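## Task

Move the white radish and the tomato out of the pan and completely into the bag, between its two layers. At the end, every other item, the white ball included, is still in the pan. The filled part of the bag lies on the table, with no more than one corner on an arm's base, no part of the bag in the pan, and nothing of the bag overhanging the table edge by more than a finger's width.

## Robot and tools

Robot: two arms, left_arm and right_arm, each with six joints and a two-finger gripper. Joint order, used in every row and every per-arm list: waist, shoulder, elbow, wrist pitch, wrist yaw, wrist roll, then the gripper. Stated joint ranges in rad: waist -2.618 to 3.054, shoulder 0.000 to 3.142, elbow 0.000 to 3.142, wrist pitch -1.571 to 1.571, wrist yaw -1.571 to 1.571, wrist roll -2.094 to 2.094. The real ends may differ by up to 0.059 rad.

Frames: the scene frame has its origin at table height, halfway between the nominal arm bases, +x pointing out over the table, +z up, and left_arm on the +y side. Calibrated bases: left_arm at (-0.019, +0.343, +0.033) m, right_arm at (-0.046, -0.254, +0.023) m, both nearly unrotated. Each gripper's end_effector_position (metres) and end_effector_quat_wxyz are given in that arm's own base frame; fixed cameras and the table use the scene frame. The gripper's fingers point along its +z and close along its y; the reported point sits between the pads, about 1 cm behind the tips. Reported hand poses may be off by a few cm, more when stretched out.

A row: one flat list of 14 numbers, each in [-1, 1], for both arms even if one stays still: left_arm's six joint values and its opening, then right_arm's six and its opening. Joint values are offsets, not poses, counted from that arm's Joint targets as they stood when the action (or move) began; they do not chain from row to row, but sending the same offset in a new action moves further. Scale: 1.0 equals 2.224 rad for waist, shoulder and elbow, and 8.485 rad for the three wrist joints. The opening is absolute: +1 fully open, -1 closed. Send 0 offsets to hold an arm; resend the current opening to keep a gripper as is, since 0 there means half-open.

execute_actions: actions is a list of actions; each action is a list of 1 to 15 rows, one per 1/30 s step, the last row held to fill 15 steps. cameras optionally names cameras ("all", or [] for none). An action that pushes a joint more than 0.059 rad beyond its range is rejected for both arms; a bad first action rejects the whole call. An empty actions list returns the full state and all images.

move: target is one 14-number row or a list of up to 15 rows, all offsets from the same current Joint targets. speed is rad/s of the joint with farthest to go, 0.01 to 12.57, default 0.5, one value or one per target. blend (rad) rounds corners between list targets; 0 stops at each. opening_speed (per second on the -1..+1 scale, at least 0.2) ramps the gripper; use it for gentle closing. grip_force is the per-pad force limit in newtons, 10 to 50, one value or one per arm; it persists, and low values close slowly. blocking=false returns early while the move continues. Paths do not avoid obstacles or the other arm; whole moves cap at 10 s.

wait: seconds 0 to 10, holds the last command and lets a running move continue. stop: brakes a running move. zoom_image: camera (cam_head_left, cam_head_right, cam_high, cam_low, cam_left_wrist, cam_right_wrist) and region [x0, y0, x1, y1] in pixels of its latest image (all 896x504), at most 504 on each side. finished_scene: scene, the current scene's number; it cannot be undone.

Results: Joint positions (rad) and Joint velocities (rad/s) per arm, with the finger pad gap last (m; 0.094 fully open). Joint targets are the base for your next offsets. grip_measured is the finger opening on the command scale, reading a little wide when empty and somewhat narrow on a squeezed part. Tool commands show current gripper commands. "joint sent to its limit" means a joint was clipped at its end. "joint command not followed" means a clearance check altered some steps. A move adds a move: line: done, off_target (rested more than 0.035 rad off), moving, held, or fault, plus limits=held if steps were withheld. Joint torques follow joint order, include gravity, carry offsets and noise, and the first three wrap at ±28 N m. MOTOR HOT warns of heating; OVER-TEMPERATURE FAULT folds that arm away for the rest of the scene.

What to avoid: any arm-to-arm contact or one gripper closing on the other's fingers; fast or hard contact with the table, pan, stand or bases; letting things fall or leaving them off the table; releasing items still in motion; crushing soft produce (close slowly, modest grip_force); long holds at full stretch or pushing into unreachable poses, which heats motors. Per-step joint lead and a 200 mm hand jump limit scale down large offsets, so big motions may need several actions. Loose items may get an occasional small shove.

Each tool is called as name(argument=value, ...), one argument or row to a line, values as JSON.

## Session

execute_actions(
  actions=[],
)

Scene clock: 0.00 s.
left_arm: end_effector_position=(+0.3974, +0.0047, +0.0922) grip_measured=+1.000 end_effector_quat_wxyz=(+0.578, -0.041, +0.815, -0.009) | right_arm: end_effector_position=(+0.3882, -0.0036, +0.0938) grip_measured=+1.000 end_effector_quat_wxyz=(+0.584, +0.004, +0.812, -0.010)
Joint positions: left_arm=[-0.004 1.548 0.371 0.839 -0.036 -0.079 0.094] | right_arm=[0 1.515 0.33 0.862 0.022 -0.005 0.094]
Joint velocities: within noise
Joint torques (N m): no reading
Heat: left arm: 25 °C; right arm: 28 °C.
Joint targets: left_arm=[-0.004 1.545 0.375 0.833 -0.036 -0.079] | right_arm=[0.000 1.507 0.340 0.875 0.022 -0.005]
Tool commands: left_gripper/opening=+1.0 right_gripper/opening=+1.0

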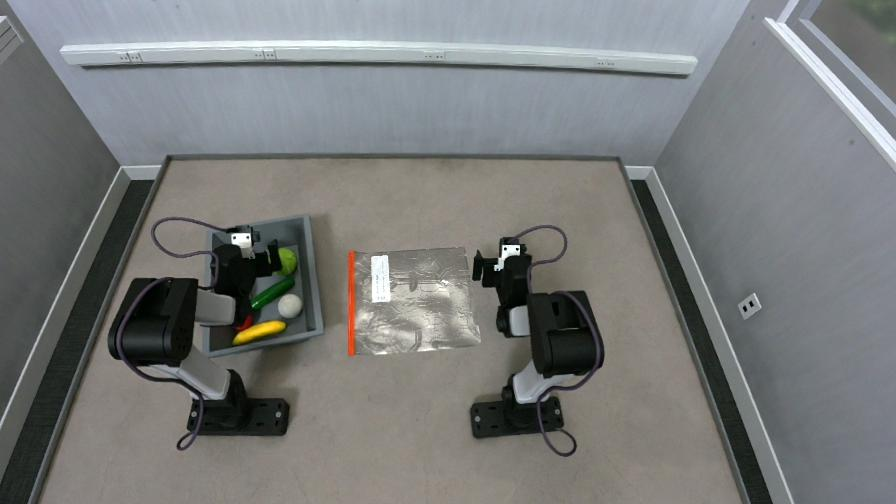

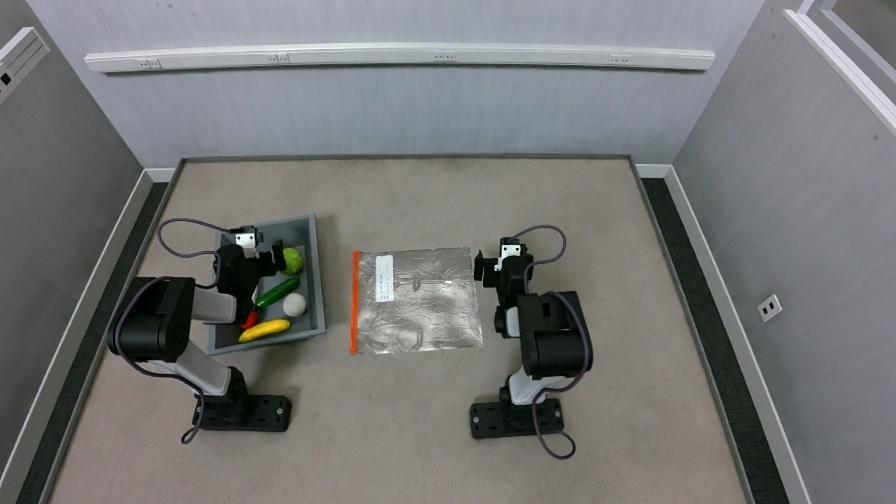

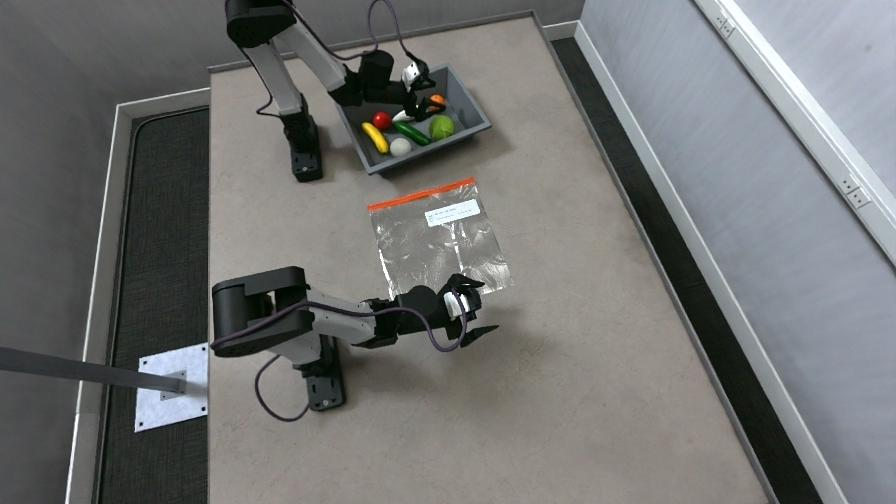

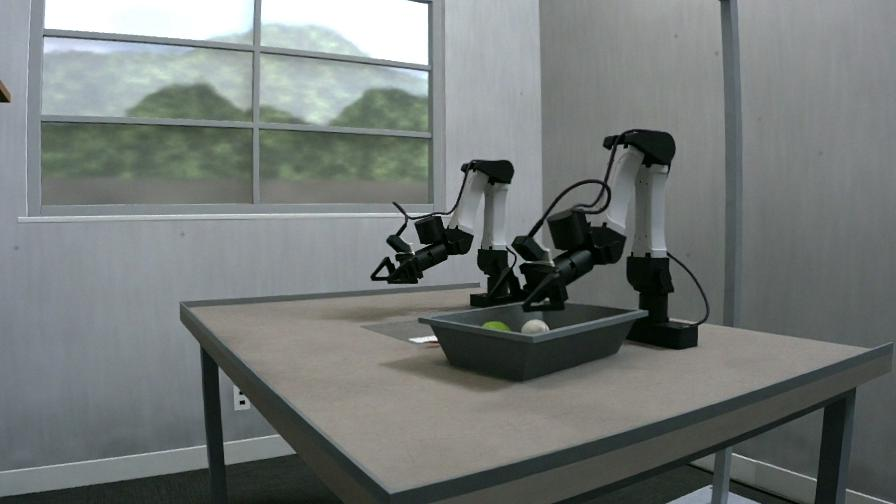

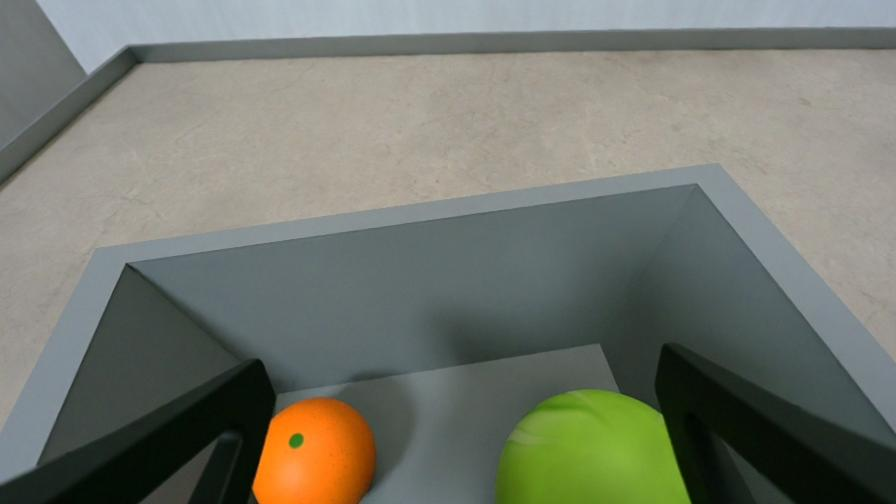

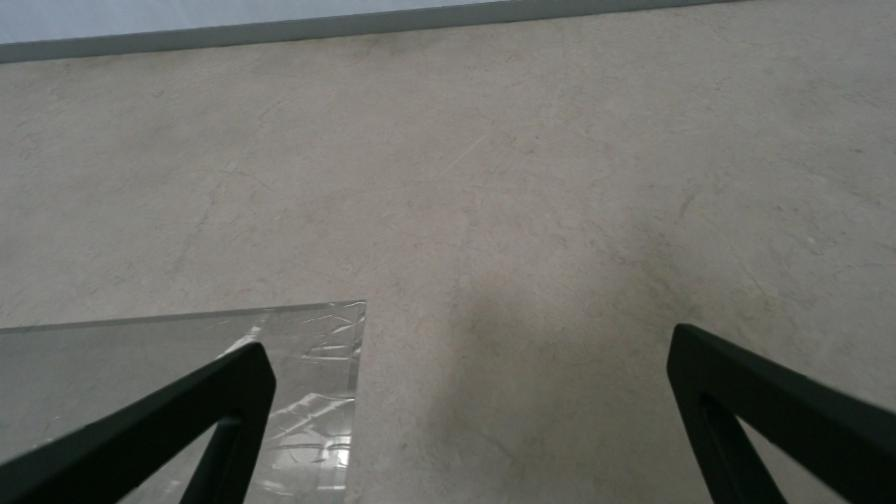

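zoom_image(
  camera="cam_head_left",
  region=[330, 230, 500, 370],
)

zoom_image(
  camera="cam_high",
  region=[350, 160, 530, 310],
)

zoom_image(
  camera="cam_low",
  region=[340, 250, 660, 400],
)

zoom_image(
  camera="cam_high",
  region=[320, 40, 500, 200],
)

zoom_image(
  camera="cam_head_right",
  region=[190, 200, 350, 370],
)

Scaled by 2.965 from the camera's 896x504 image, which has a finer 1280x720 frame.

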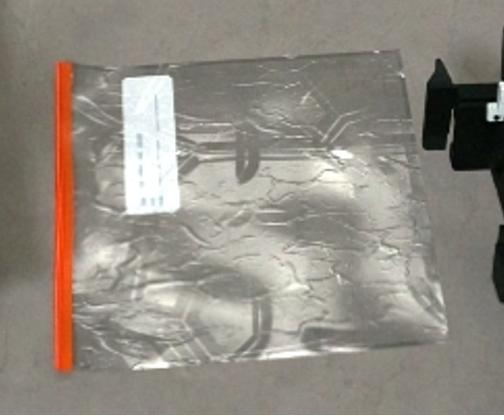

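Scaled by 2.800 from the camera's 896x504 image, which has a finer 1280x720 frame.

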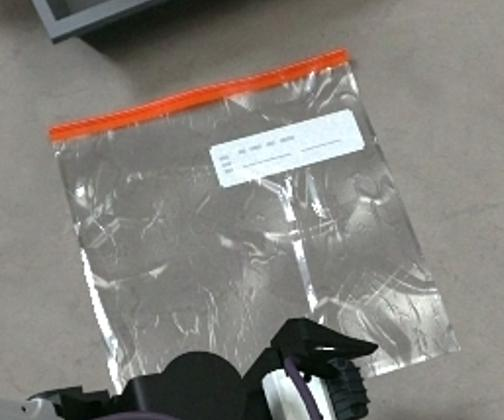

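Scaled by 1.575 from the camera's 896x504 image, which has a finer 1280x720 frame.

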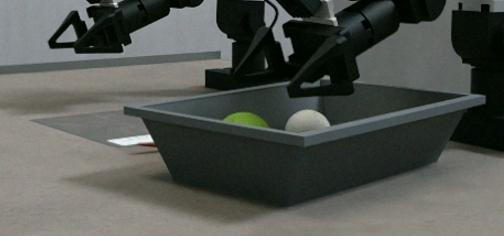

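Scaled by 2.800 from the camera's 896x504 image, which has a finer 1280x720 frame.

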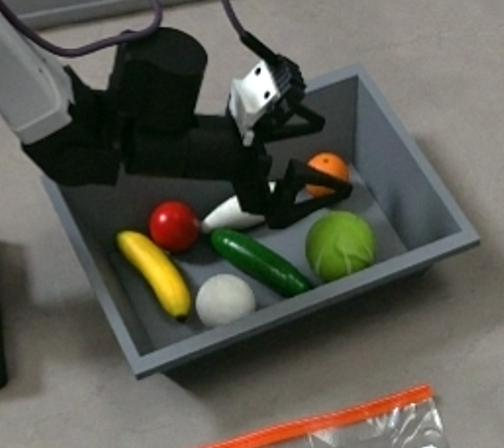

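Scaled by 2.965 from the camera's 896x504 image, which has a finer 1280x720 frame.

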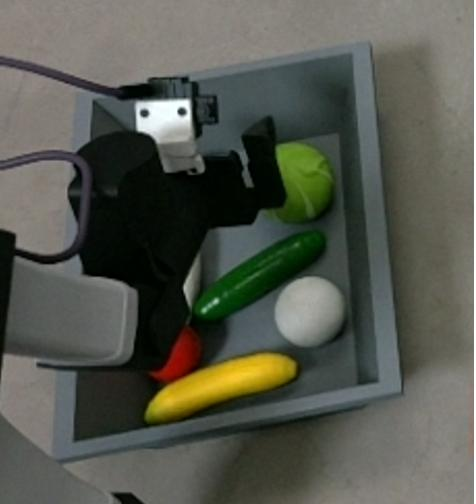

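move(
  target=[-0.351,-0.341,0.1614,-0.1626,0.0042,0.0093,1,0,0,0,0,0,0,1],
  speed=0.8,
  cameras=["cam_left_wrist","cam_head_left"],
)

Scene clock: 6.77 s.
left_arm: end_effector_position=(+0.2058, -0.1996, +0.2014) grip_measured=+1.000 end_effector_quat_wxyz=(+0.431, +0.328, +0.823, -0.173) | right_arm: end_effector_position=(+0.3882, -0.0036, +0.0938) grip_measured=+1.000 end_effector_quat_wxyz=(+0.584, +0.004, +0.812, -0.010)
Joint positions: left_arm=[-0.778 0.788 0.714 -0.53 -0.014 -0.013 0.094] | right_arm=[0 1.515 0.33 0.862 0.022 -0.005 0.094]
Joint torques (N m): left_arm=[-0.31 -1.09 10.5 2.03 0.12 0.06] | right_arm=[0.03 -5.49 6.22 1.99 -0.02 0.05]
Heat: left arm: 28 °C; right arm: 28 °C.
Joint targets: left_arm=[-0.785 0.786 0.734 -0.547 -0.001 0.000] | right_arm=[0.000 1.507 0.340 0.875 0.022 -0.005]
move: done
Images, in order (width x height): cam_head_left 896x504, cam_left_wrist 896x504.

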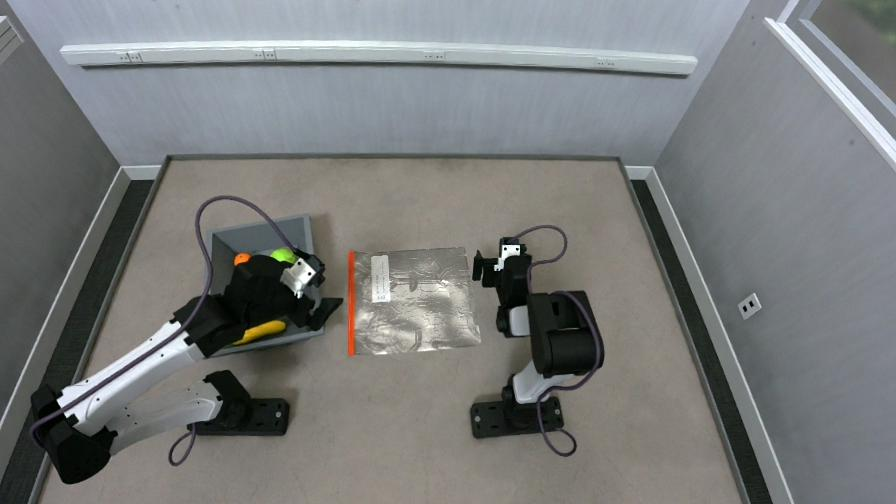

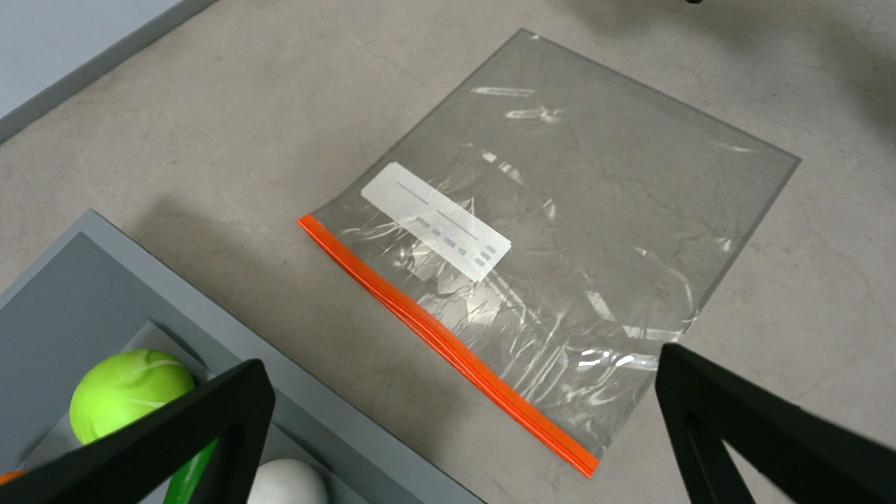

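zoom_image(
  camera="cam_left_wrist",
  region=[290, 190, 470, 330],
)

zoom_image(
  camera="cam_left_wrist",
  region=[440, 330, 640, 490],
)

Scaled by 2.800 from the camera's 896x504 image, which has a finer 1280x720 frame.

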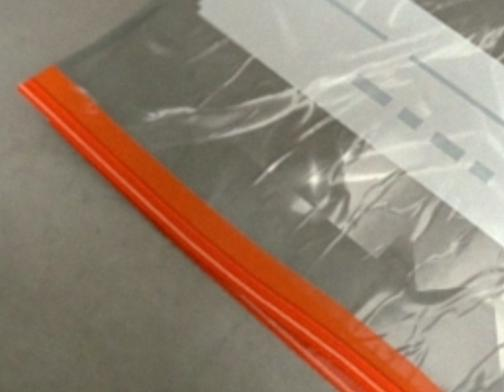

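Scaled by 2.520 from the camera's 896x504 image, which has a finer 1280x720 frame.

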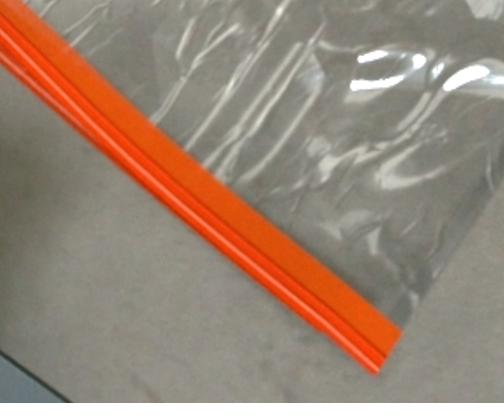

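zoom_image(
  camera="cam_left_wrist",
  region=[350, 250, 500, 400],
)

Scaled by 3.360 from the camera's 896x504 image, which has a finer 1280x720 frame.

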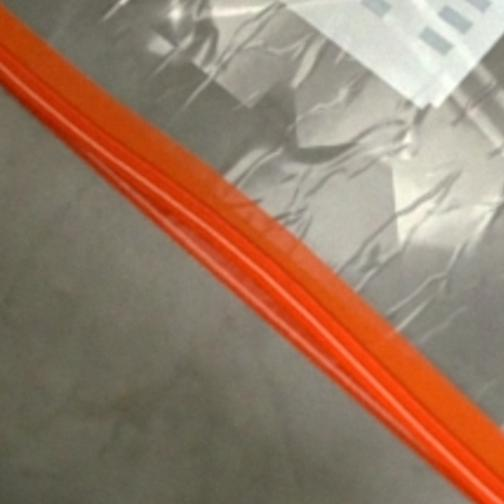

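move(
  target=[0.1695,0.5,0.4535,-0.0822,0,-0.0699,1,0,0,0,0,0,0,1],
  speed=0.9,
  cameras=["cam_left_wrist","cam_head_left","cam_high","cam_low"],
)

Scene clock: 15.40 s.
left_arm: end_effector_position=(+0.3649, -0.1554, +0.1384) grip_measured=+1.000 end_effector_quat_wxyz=(+0.079, -0.086, +0.993, -0.035) | right_arm: end_effector_position=(+0.3882, -0.0036, +0.0938) grip_measured=+1.000 end_effector_quat_wxyz=(+0.584, +0.004, +0.812, -0.010)
Joint positions: left_arm=[-0.408 1.889 1.722 -1.231 -0.012 -0.58 0.094] | right_arm=[0 1.515 0.33 0.862 0.022 -0.005 0.094]
Joint torques (N m): left_arm=[0.24 -8.51 9.43 0.69 0.08 -0.16] | right_arm=[0.02 -5.49 6.22 1.99 -0.02 0.04]
Heat: left arm: 29 °C; right arm: 29 °C.
Joint targets: left_arm=[-0.408 1.898 1.743 -1.245 -0.001 -0.593] | right_arm=[0.000 1.507 0.340 0.875 0.022 -0.005]
move: done
Images, in order (width x height): cam_head_left 896x504, cam_high 896x504, cam_low 896x504, cam_left_wrist 896x504.

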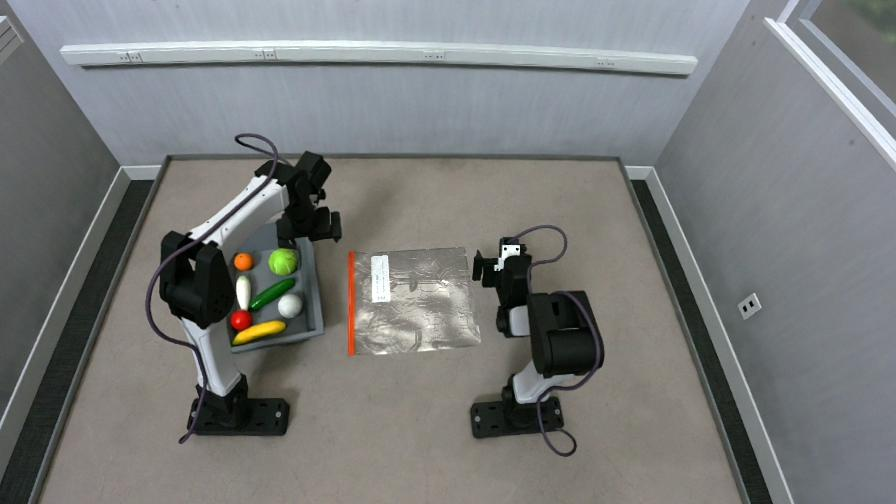

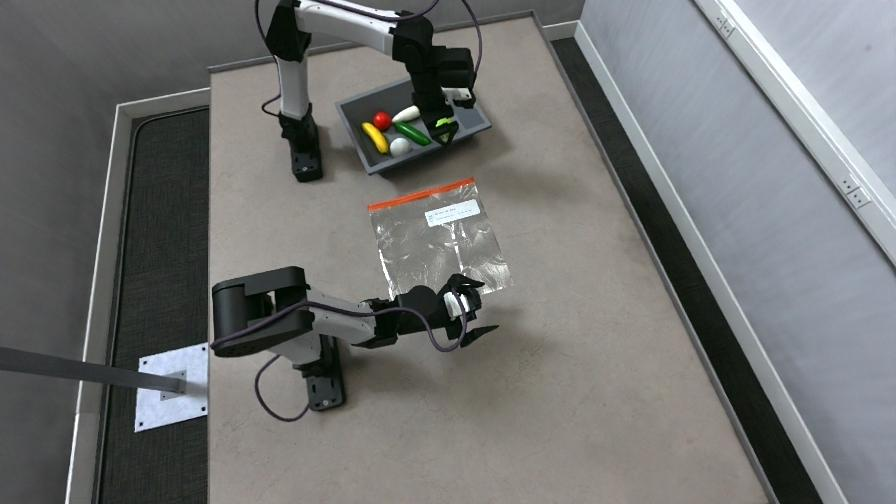

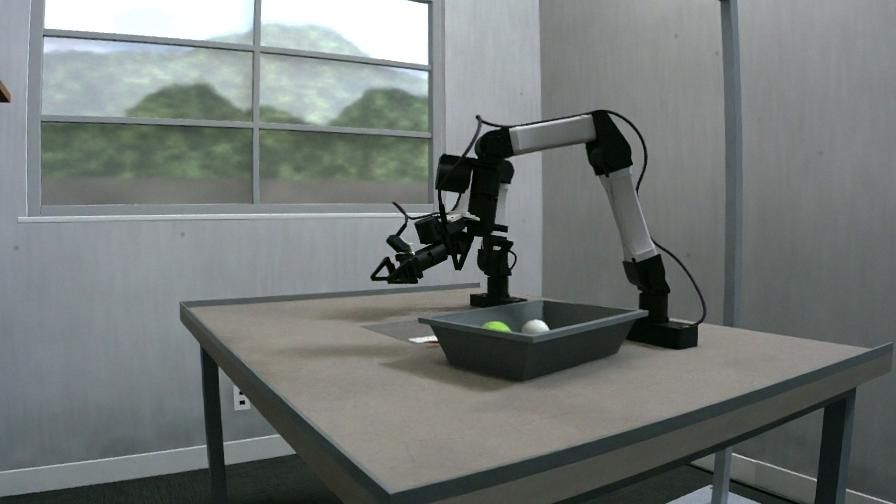

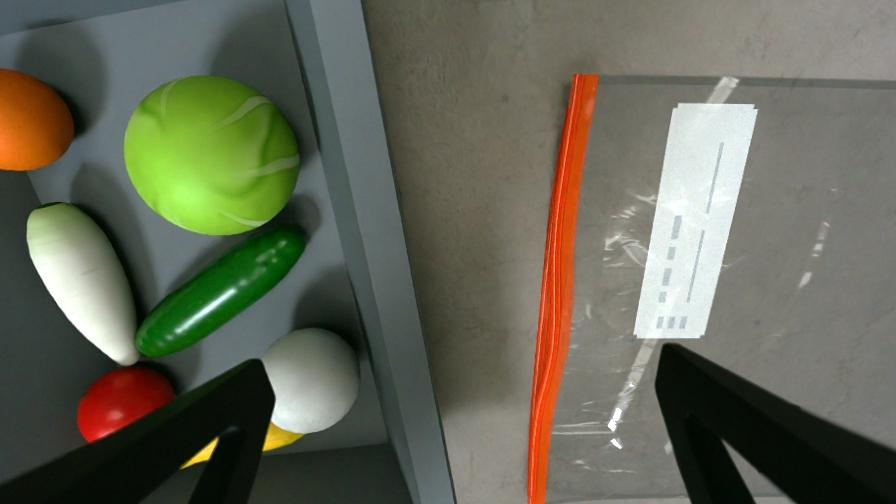

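move(
  target=[
    [0.018,0,0,0,0,0,0.1,0,0,0,0,0,0,1],
    [0.018,0.0202,-0.1722,0.0501,0,0,0.1,0,0,0,0,0,0,1],
  ],
  speed=0.35,
  cameras=["cam_left_wrist","cam_low"],
)

Scene clock: 19.97 s.
left_arm: end_effector_position=(+0.3646, -0.1386, +0.0390) grip_measured=+0.102 end_effector_quat_wxyz=(+0.073, -0.106, +0.991, -0.031) | right_arm: end_effector_position=(+0.3882, -0.0036, +0.0938) grip_measured=+1.000 end_effector_quat_wxyz=(+0.584, +0.004, +0.812, -0.010)
Joint positions: left_arm=[-0.369 1.923 1.371 -0.861 -0.012 -0.581 0.052] | right_arm=[0 1.515 0.33 0.862 0.022 -0.005 0.094]
Joint torques (N m): left_arm=[0.31 -7.66 5.94 1.24 0.07 -0.14] | right_arm=[0.03 -5.49 6.22 1.99 -0.03 0.03]
Heat: left arm: 29 °C; right arm: 29 °C.
Joint targets: left_arm=[-0.368 1.943 1.360 -0.819 -0.001 -0.593] | right_arm=[0.000 1.507 0.340 0.875 0.022 -0.005]
move: off_target (left_arm); left_arm: the wrist pitch is farthest, 0.041 rad from its target
Images, in order (width x height): cam_low 896x504, cam_left_wrist 896x504.

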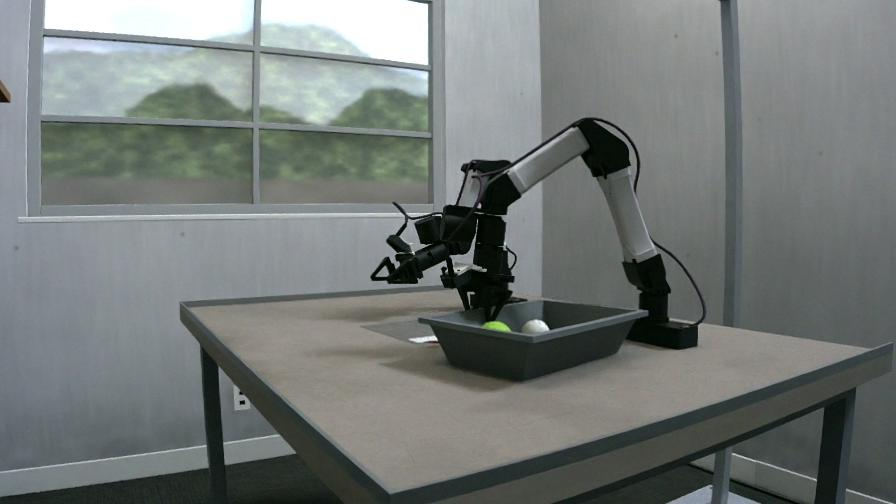

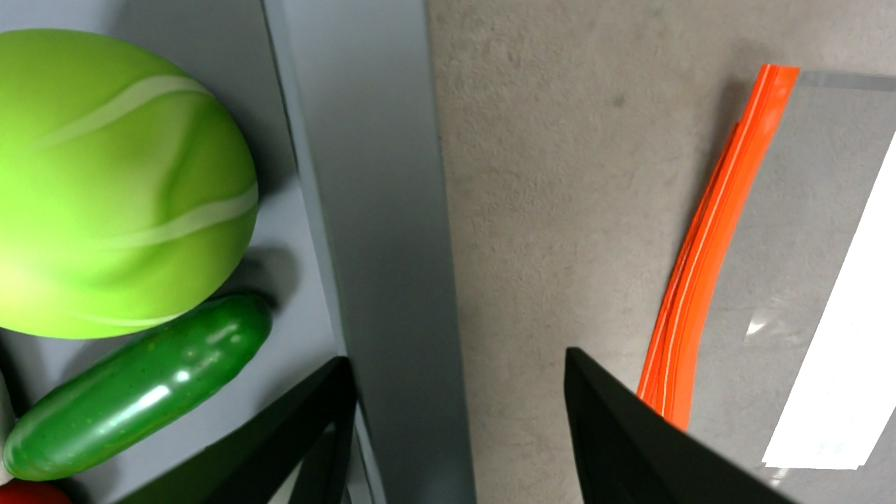

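move(
  target=[
    [0.0126,0,0,0,0,0,0.1,0,0,0,0,0,0,1],
    [0.0126,0.0054,-0.027,0.0093,0,0,0.1,0,0,0,0,0,0,1],
  ],
  speed=0.2,
  cameras=["cam_left_wrist","cam_low"],
)

zoom_image(
  camera="cam_low",
  region=[420, 240, 580, 360],
)

Scene clock: 22.33 s.
left_arm: end_effector_position=(+0.3702, -0.1297, +0.0224) grip_measured=+0.102 end_effector_quat_wxyz=(+0.083, -0.119, +0.989, -0.035) | right_arm: end_effector_position=(+0.3882, -0.0036, +0.0938) grip_measured=+1.000 end_effector_quat_wxyz=(+0.584, +0.004, +0.812, -0.010)
Joint positions: left_arm=[-0.342 1.933 1.312 -0.769 -0.012 -0.582 0.052] | right_arm=[0 1.515 0.33 0.862 0.022 -0.005 0.094]
Joint torques (N m): left_arm=[0.43 -7.61 5.71 1.14 0.08 -0.14] | right_arm=[0.02 -5.49 6.2 1.99 -0.02 0.04]
Heat: left arm: 29 °C; right arm: 29 °C.
Joint targets: left_arm=[-0.340 1.955 1.300 -0.740 -0.001 -0.593] | right_arm=[0.000 1.507 0.340 0.875 0.022 -0.005]
move: done
Images, in order (width x height): cam_low 896x504, cam_left_wrist 896x504.

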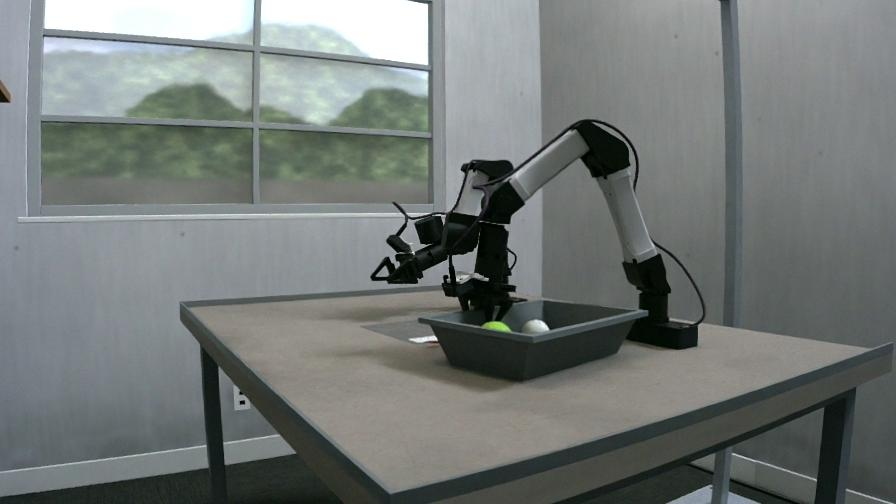

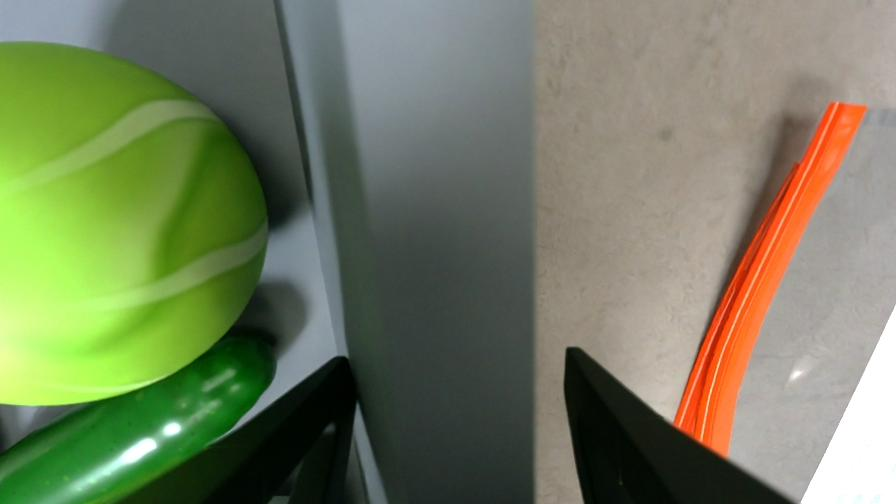

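Scaled by 3.150 from the camera's 896x504 image, which has a finer 1280x720 frame.

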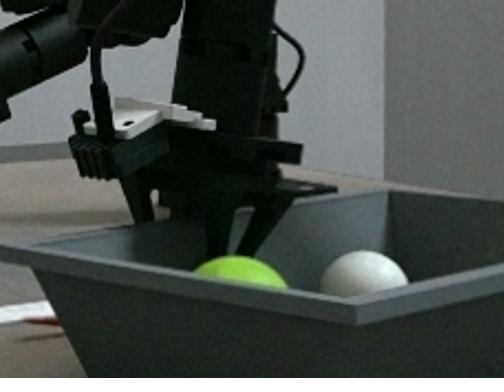

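move(
  target=[0,0,0,0,0,0,-0.6,0,0,0,0,0,0,1],
  opening_speed=0.8,
  grip_force=[30, 50],
  cameras=["cam_left_wrist"],
)

Scene clock: 24.17 s.
left_arm: end_effector_position=(+0.3720, -0.1255, +0.0226) grip_measured=-0.261 end_effector_quat_wxyz=(+0.089, -0.119, +0.989, -0.024) | right_arm: end_effector_position=(+0.3882, -0.0036, +0.0938) grip_measured=+1.000 end_effector_quat_wxyz=(+0.584, +0.004, +0.812, -0.010)
Joint positions: left_arm=[-0.342 1.933 1.312 -0.767 -0.037 -0.579 0.035] | right_arm=[0 1.515 0.33 0.862 0.022 -0.005 0.094]
Joint torques (N m): left_arm=[0.36 -7.58 5.74 1.12 0.27 -0.18] | right_arm=[0.03 -5.49 6.22 1.99 -0.02 0.04]
Heat: left arm: 29 °C; right arm: 29 °C.
Joint targets: left_arm=[-0.340 1.955 1.300 -0.741 -0.001 -0.593] | right_arm=[0.000 1.507 0.340 0.875 0.022 -0.005]
grip_force (N): 30, 50
move: off_target (left_arm); left_arm: the wrist yaw is farthest, 0.036 rad from its target
Images, in order (width x height): cam_left_wrist 896x504.

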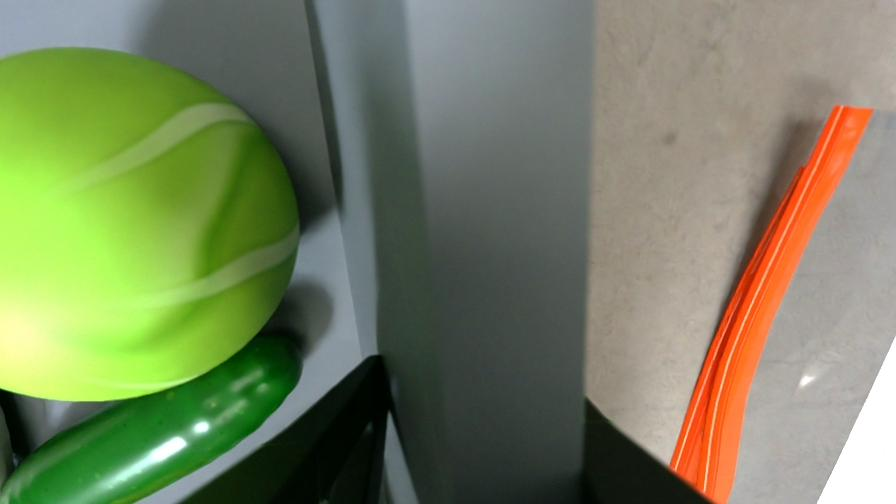

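move(
  target=[0.135,0,0,0,0,0.0354,-0.6,0,0,0,0,0,0,1],
  speed=0.15,
  cameras=["cam_left_wrist","cam_head_left"],
)

Scene clock: 27.03 s.
left_arm: end_effector_position=(+0.3914, -0.0169, +0.0224) grip_measured=-0.303 end_effector_quat_wxyz=(+0.091, -0.132, +0.987, +0.001) | right_arm: end_effector_position=(+0.3882, -0.0036, +0.0938) grip_measured=+1.000 end_effector_quat_wxyz=(+0.584, +0.004, +0.812, -0.010)
Joint positions: left_arm=[-0.06 1.933 1.312 -0.77 -0.037 -0.323 0.033] | right_arm=[0 1.515 0.33 0.862 0.022 -0.005 0.094]
Joint torques (N m): left_arm=[1.8 -7.56 5.76 1.16 0.32 0.23] | right_arm=[0.03 -5.48 6.22 2 -0.02 0.04]
Heat: left arm: 29 °C; right arm: 29 °C.
Joint targets: left_arm=[-0.039 1.955 1.300 -0.741 -0.001 -0.293] | right_arm=[0.000 1.507 0.340 0.875 0.022 -0.005]
grip_force (N): 30, 50
move: off_target (left_arm); left_arm: the wrist yaw is farthest, 0.036 rad from its target
Images, in order (width x height): cam_head_left 896x504, cam_left_wrist 896x504.

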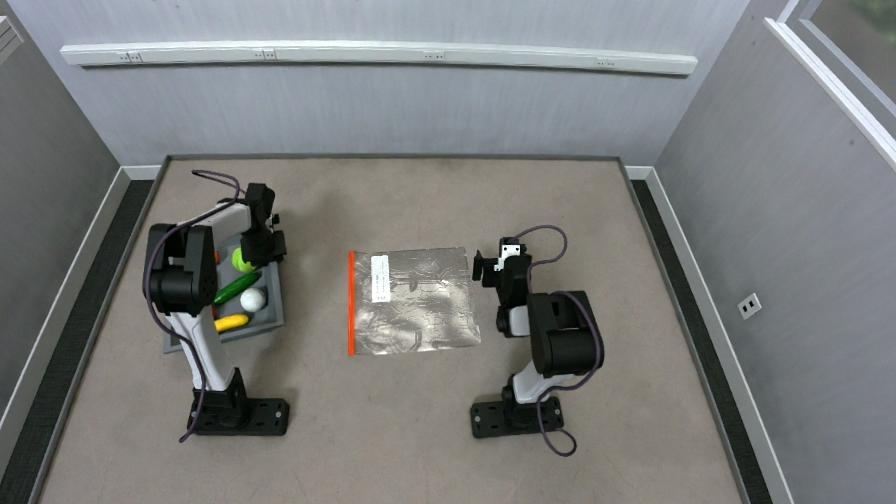

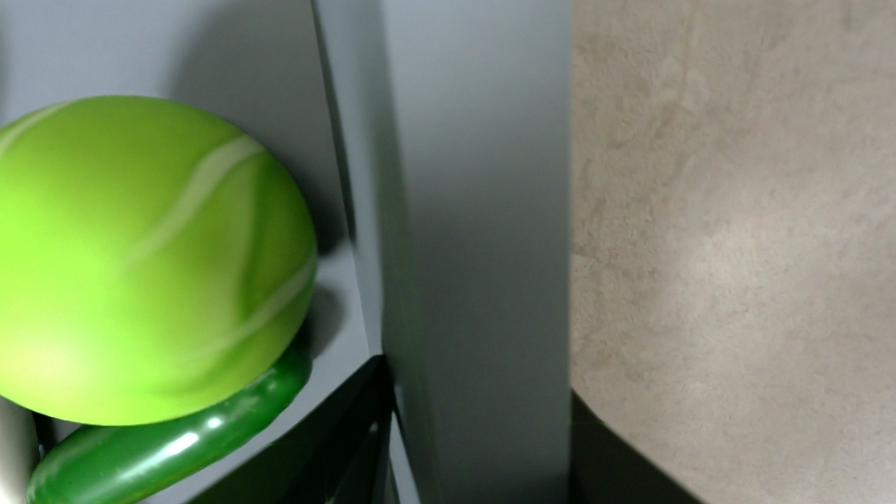

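move(
  target=[
    [0,0,0,0,0,0,0.2,0,0,0,0,0,0,1],
    [0,-0.0256,0.1992,-0.0594,0,0,0.2,0,0,0,0,0,0,1],
    [-0.2073,-0.4294,-0.1799,0.0166,0.0355,-0.0362,0.2,0,0,0,0,0,0,1],
  ],
  speed=0.6,
  blend=[0,0.1,0],
  opening_speed=1.0,
  cameras=["cam_left_wrist","cam_head_left","cam_high"],
)

Scene clock: 32.93 s.
left_arm: end_effector_position=(+0.2523, -0.1915, +0.2183) grip_measured=+0.198 end_effector_quat_wxyz=(+0.292, +0.018, +0.899, -0.325) | right_arm: end_effector_position=(+0.3882, -0.0036, +0.0938) grip_measured=+1.000 end_effector_quat_wxyz=(+0.584, +0.004, +0.812, -0.010)
Joint positions: left_arm=[-0.494 1.007 0.913 -0.606 0.285 -0.587 0.056] | right_arm=[0 1.515 0.33 0.862 0.022 -0.005 0.094]
Joint torques (N m): left_arm=[-0.24 -3.02 7.06 2.14 0.25 -0.11] | right_arm=[0.02 -5.49 6.2 1.99 -0.02 0.04]
Heat: left arm: 29 °C; right arm: 29 °C.
Joint targets: left_arm=[-0.500 1.000 0.900 -0.599 0.300 -0.600] | right_arm=[0.000 1.507 0.340 0.875 0.022 -0.005]
grip_force (N): 30, 50
move: done
Images, in order (width x height): cam_head_left 896x504, cam_high 896x504, cam_left_wrist 896x504.

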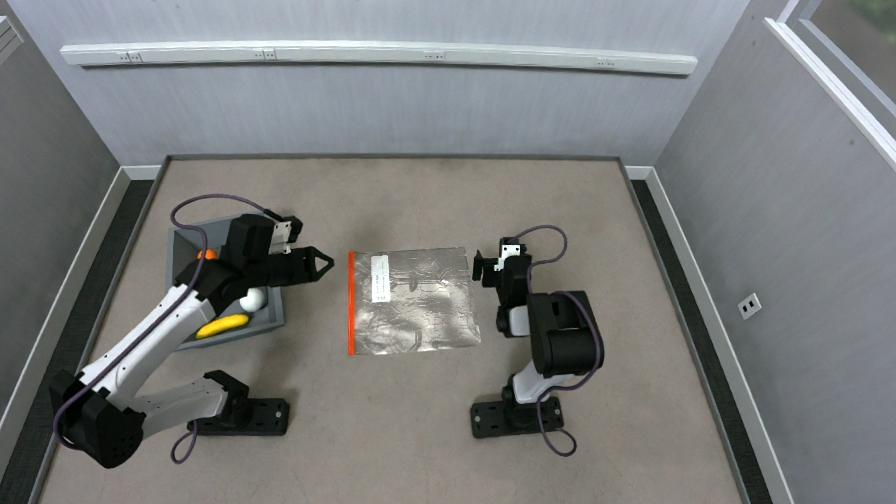

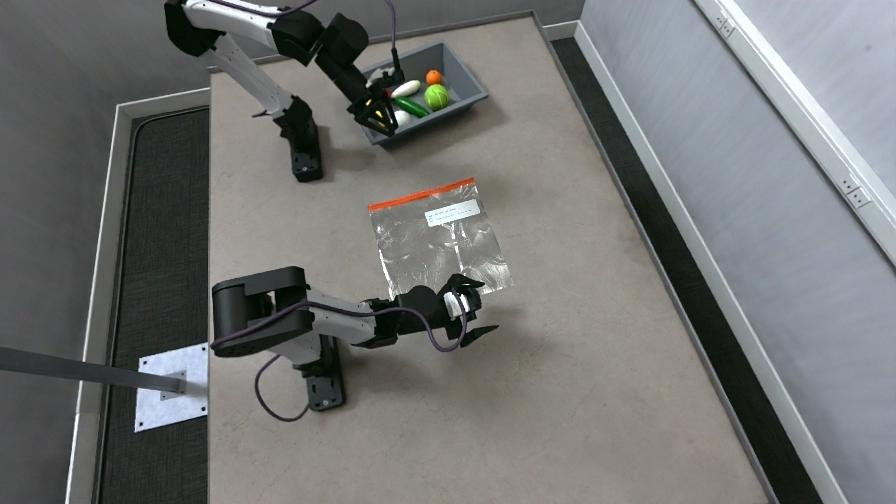

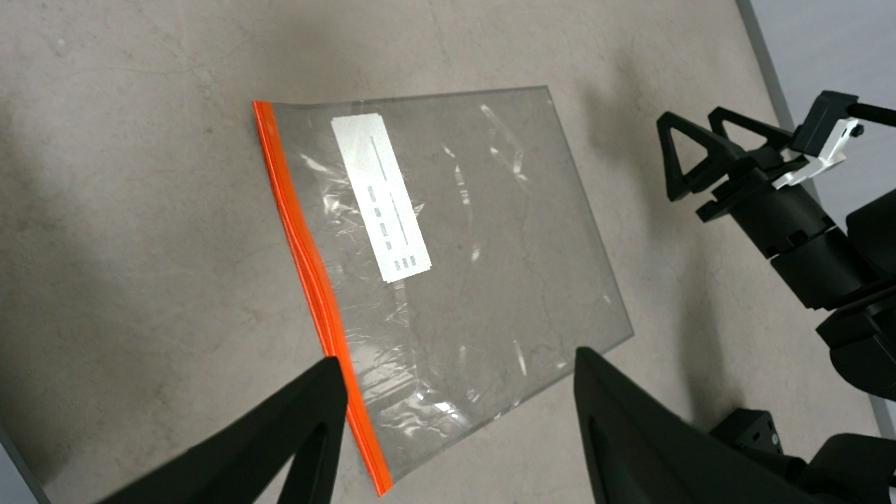

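zoom_image(
  camera="cam_left_wrist",
  region=[250, 180, 400, 360],
)

Scaled by 2.800 from the camera's 896x504 image, which has a finer 1280x720 frame.

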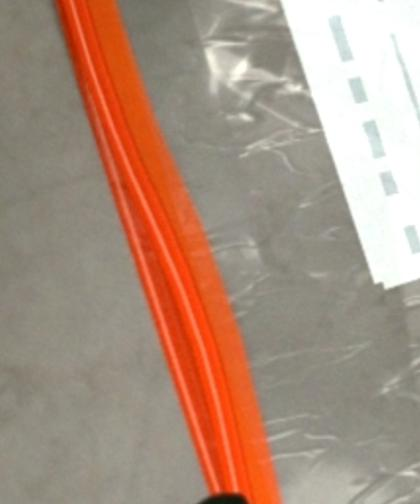

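move(
  target=[0.0917,0.1502,-0.2916,0.1203,0.0376,-0.0643,-0.3,0,0,0,0,0,0,1],
  speed=0.5,
  cameras=["cam_left_wrist","cam_head_left","cam_low"],
)

Scene clock: 36.63 s.
left_arm: end_effector_position=(+0.2588, -0.1849, +0.0564) grip_measured=-0.298 end_effector_quat_wxyz=(+0.149, -0.220, +0.834, -0.483) | right_arm: end_effector_position=(+0.3882, -0.0036, +0.0938) grip_measured=+1.000 end_effector_quat_wxyz=(+0.584, +0.004, +0.812, -0.010)
Joint positions: left_arm=[-0.304 1.322 0.264 0.422 0.605 -1.131 0.033] | right_arm=[0 1.515 0.33 0.862 0.022 -0.005 0.094]
Joint torques (N m): left_arm=[0.79 -2.39 5.11 2.06 0.32 -0.14] | right_arm=[0.03 -5.48 6.2 1.99 -0.02 0.04]
Heat: left arm: 29 °C; right arm: 29 °C.
Joint targets: left_arm=[-0.297 1.334 0.251 0.421 0.619 -1.146] | right_arm=[0.000 1.507 0.340 0.875 0.022 -0.005]
grip_force (N): 30, 50
move: done
Images, in order (width x height): cam_head_left 896x504, cam_low 896x504, cam_left_wrist 896x504.

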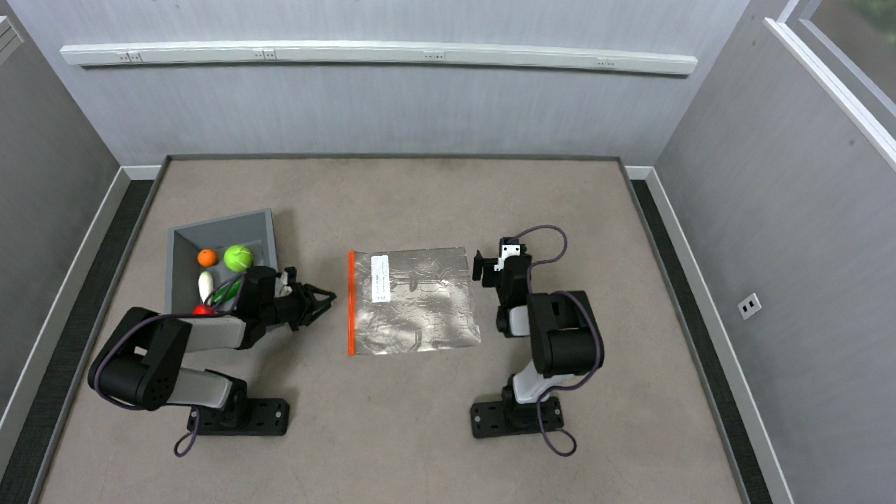

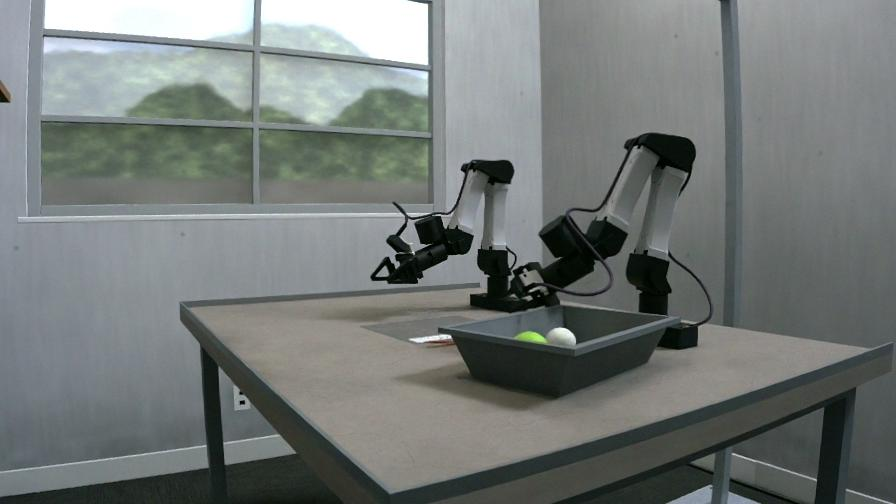

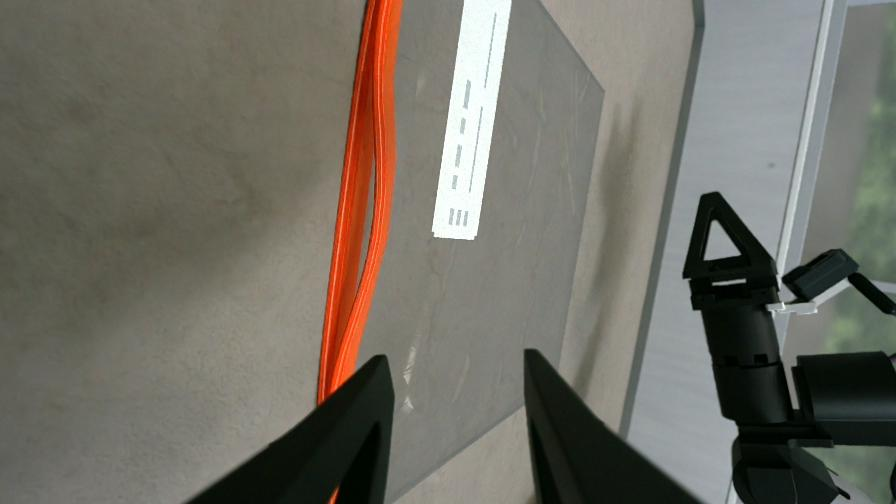

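move(
  target=[-0.0459,0.2549,0.0346,0.0622,-0.0098,-0.014,-0.45,0,0,0,0,0,0,1],
  speed=0.35,
  cameras=["cam_left_wrist","cam_high","cam_low"],
)

zoom_image(
  camera="cam_left_wrist",
  region=[300, 200, 580, 420],
)

Scene clock: 40.60 s.
left_arm: end_effector_position=(+0.2863, -0.2220, +0.0013) grip_measured=-0.448 end_effector_quat_wxyz=(+0.132, -0.228, +0.824, -0.502) | right_arm: end_effector_position=(+0.3882, -0.0036, +0.0938) grip_measured=+1.000 end_effector_quat_wxyz=(+0.584, +0.004, +0.812, -0.010)
Joint positions: left_arm=[-0.402 1.875 0.327 0.973 0.56 -1.252 0.026] | right_arm=[0 1.515 0.33 0.862 0.022 -0.005 0.094]
Joint torques (N m): left_arm=[0.42 -3.95 3.79 1.89 -0.05 -0.1] | right_arm=[0.05 -5.48 6.22 1.99 -0.02 0.04]
Heat: left arm: 29 °C; right arm: 30 °C.
Joint targets: left_arm=[-0.399 1.901 0.328 0.949 0.536 -1.264] | right_arm=[0.000 1.507 0.340 0.875 0.022 -0.005]
grip_force (N): 30, 50
move: done
Images, in order (width x height): cam_high 896x504, cam_low 896x504, cam_left_wrist 896x504.

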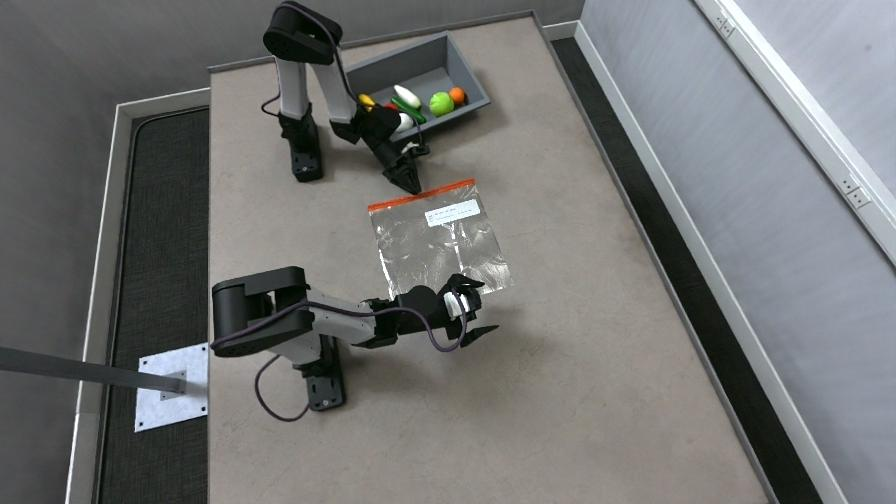

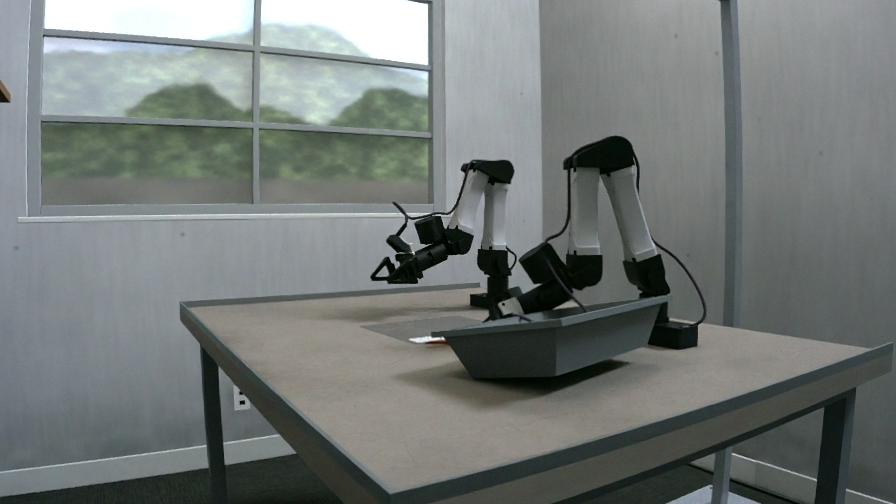

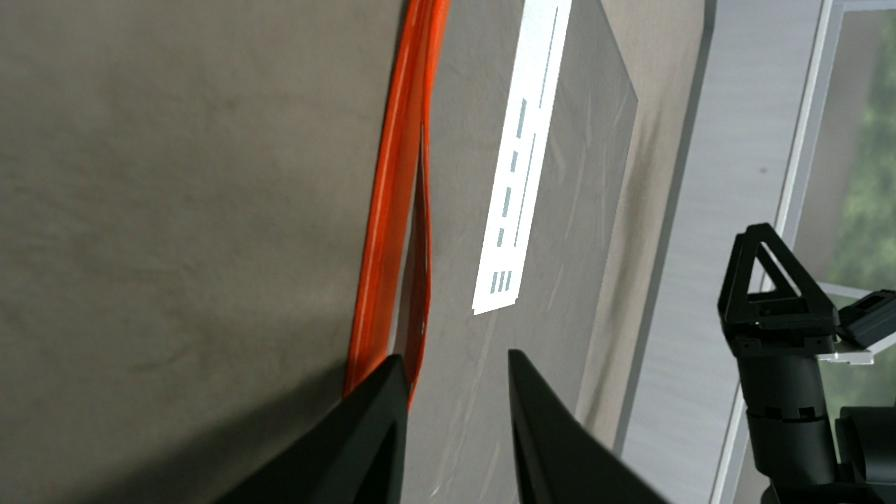

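Scaled by 1.800 from the camera's 896x504 image, which has a finer 1280x720 frame.

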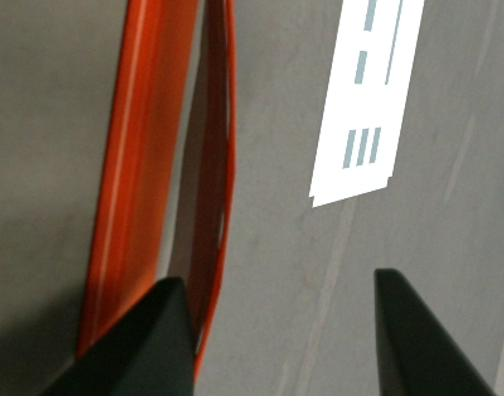

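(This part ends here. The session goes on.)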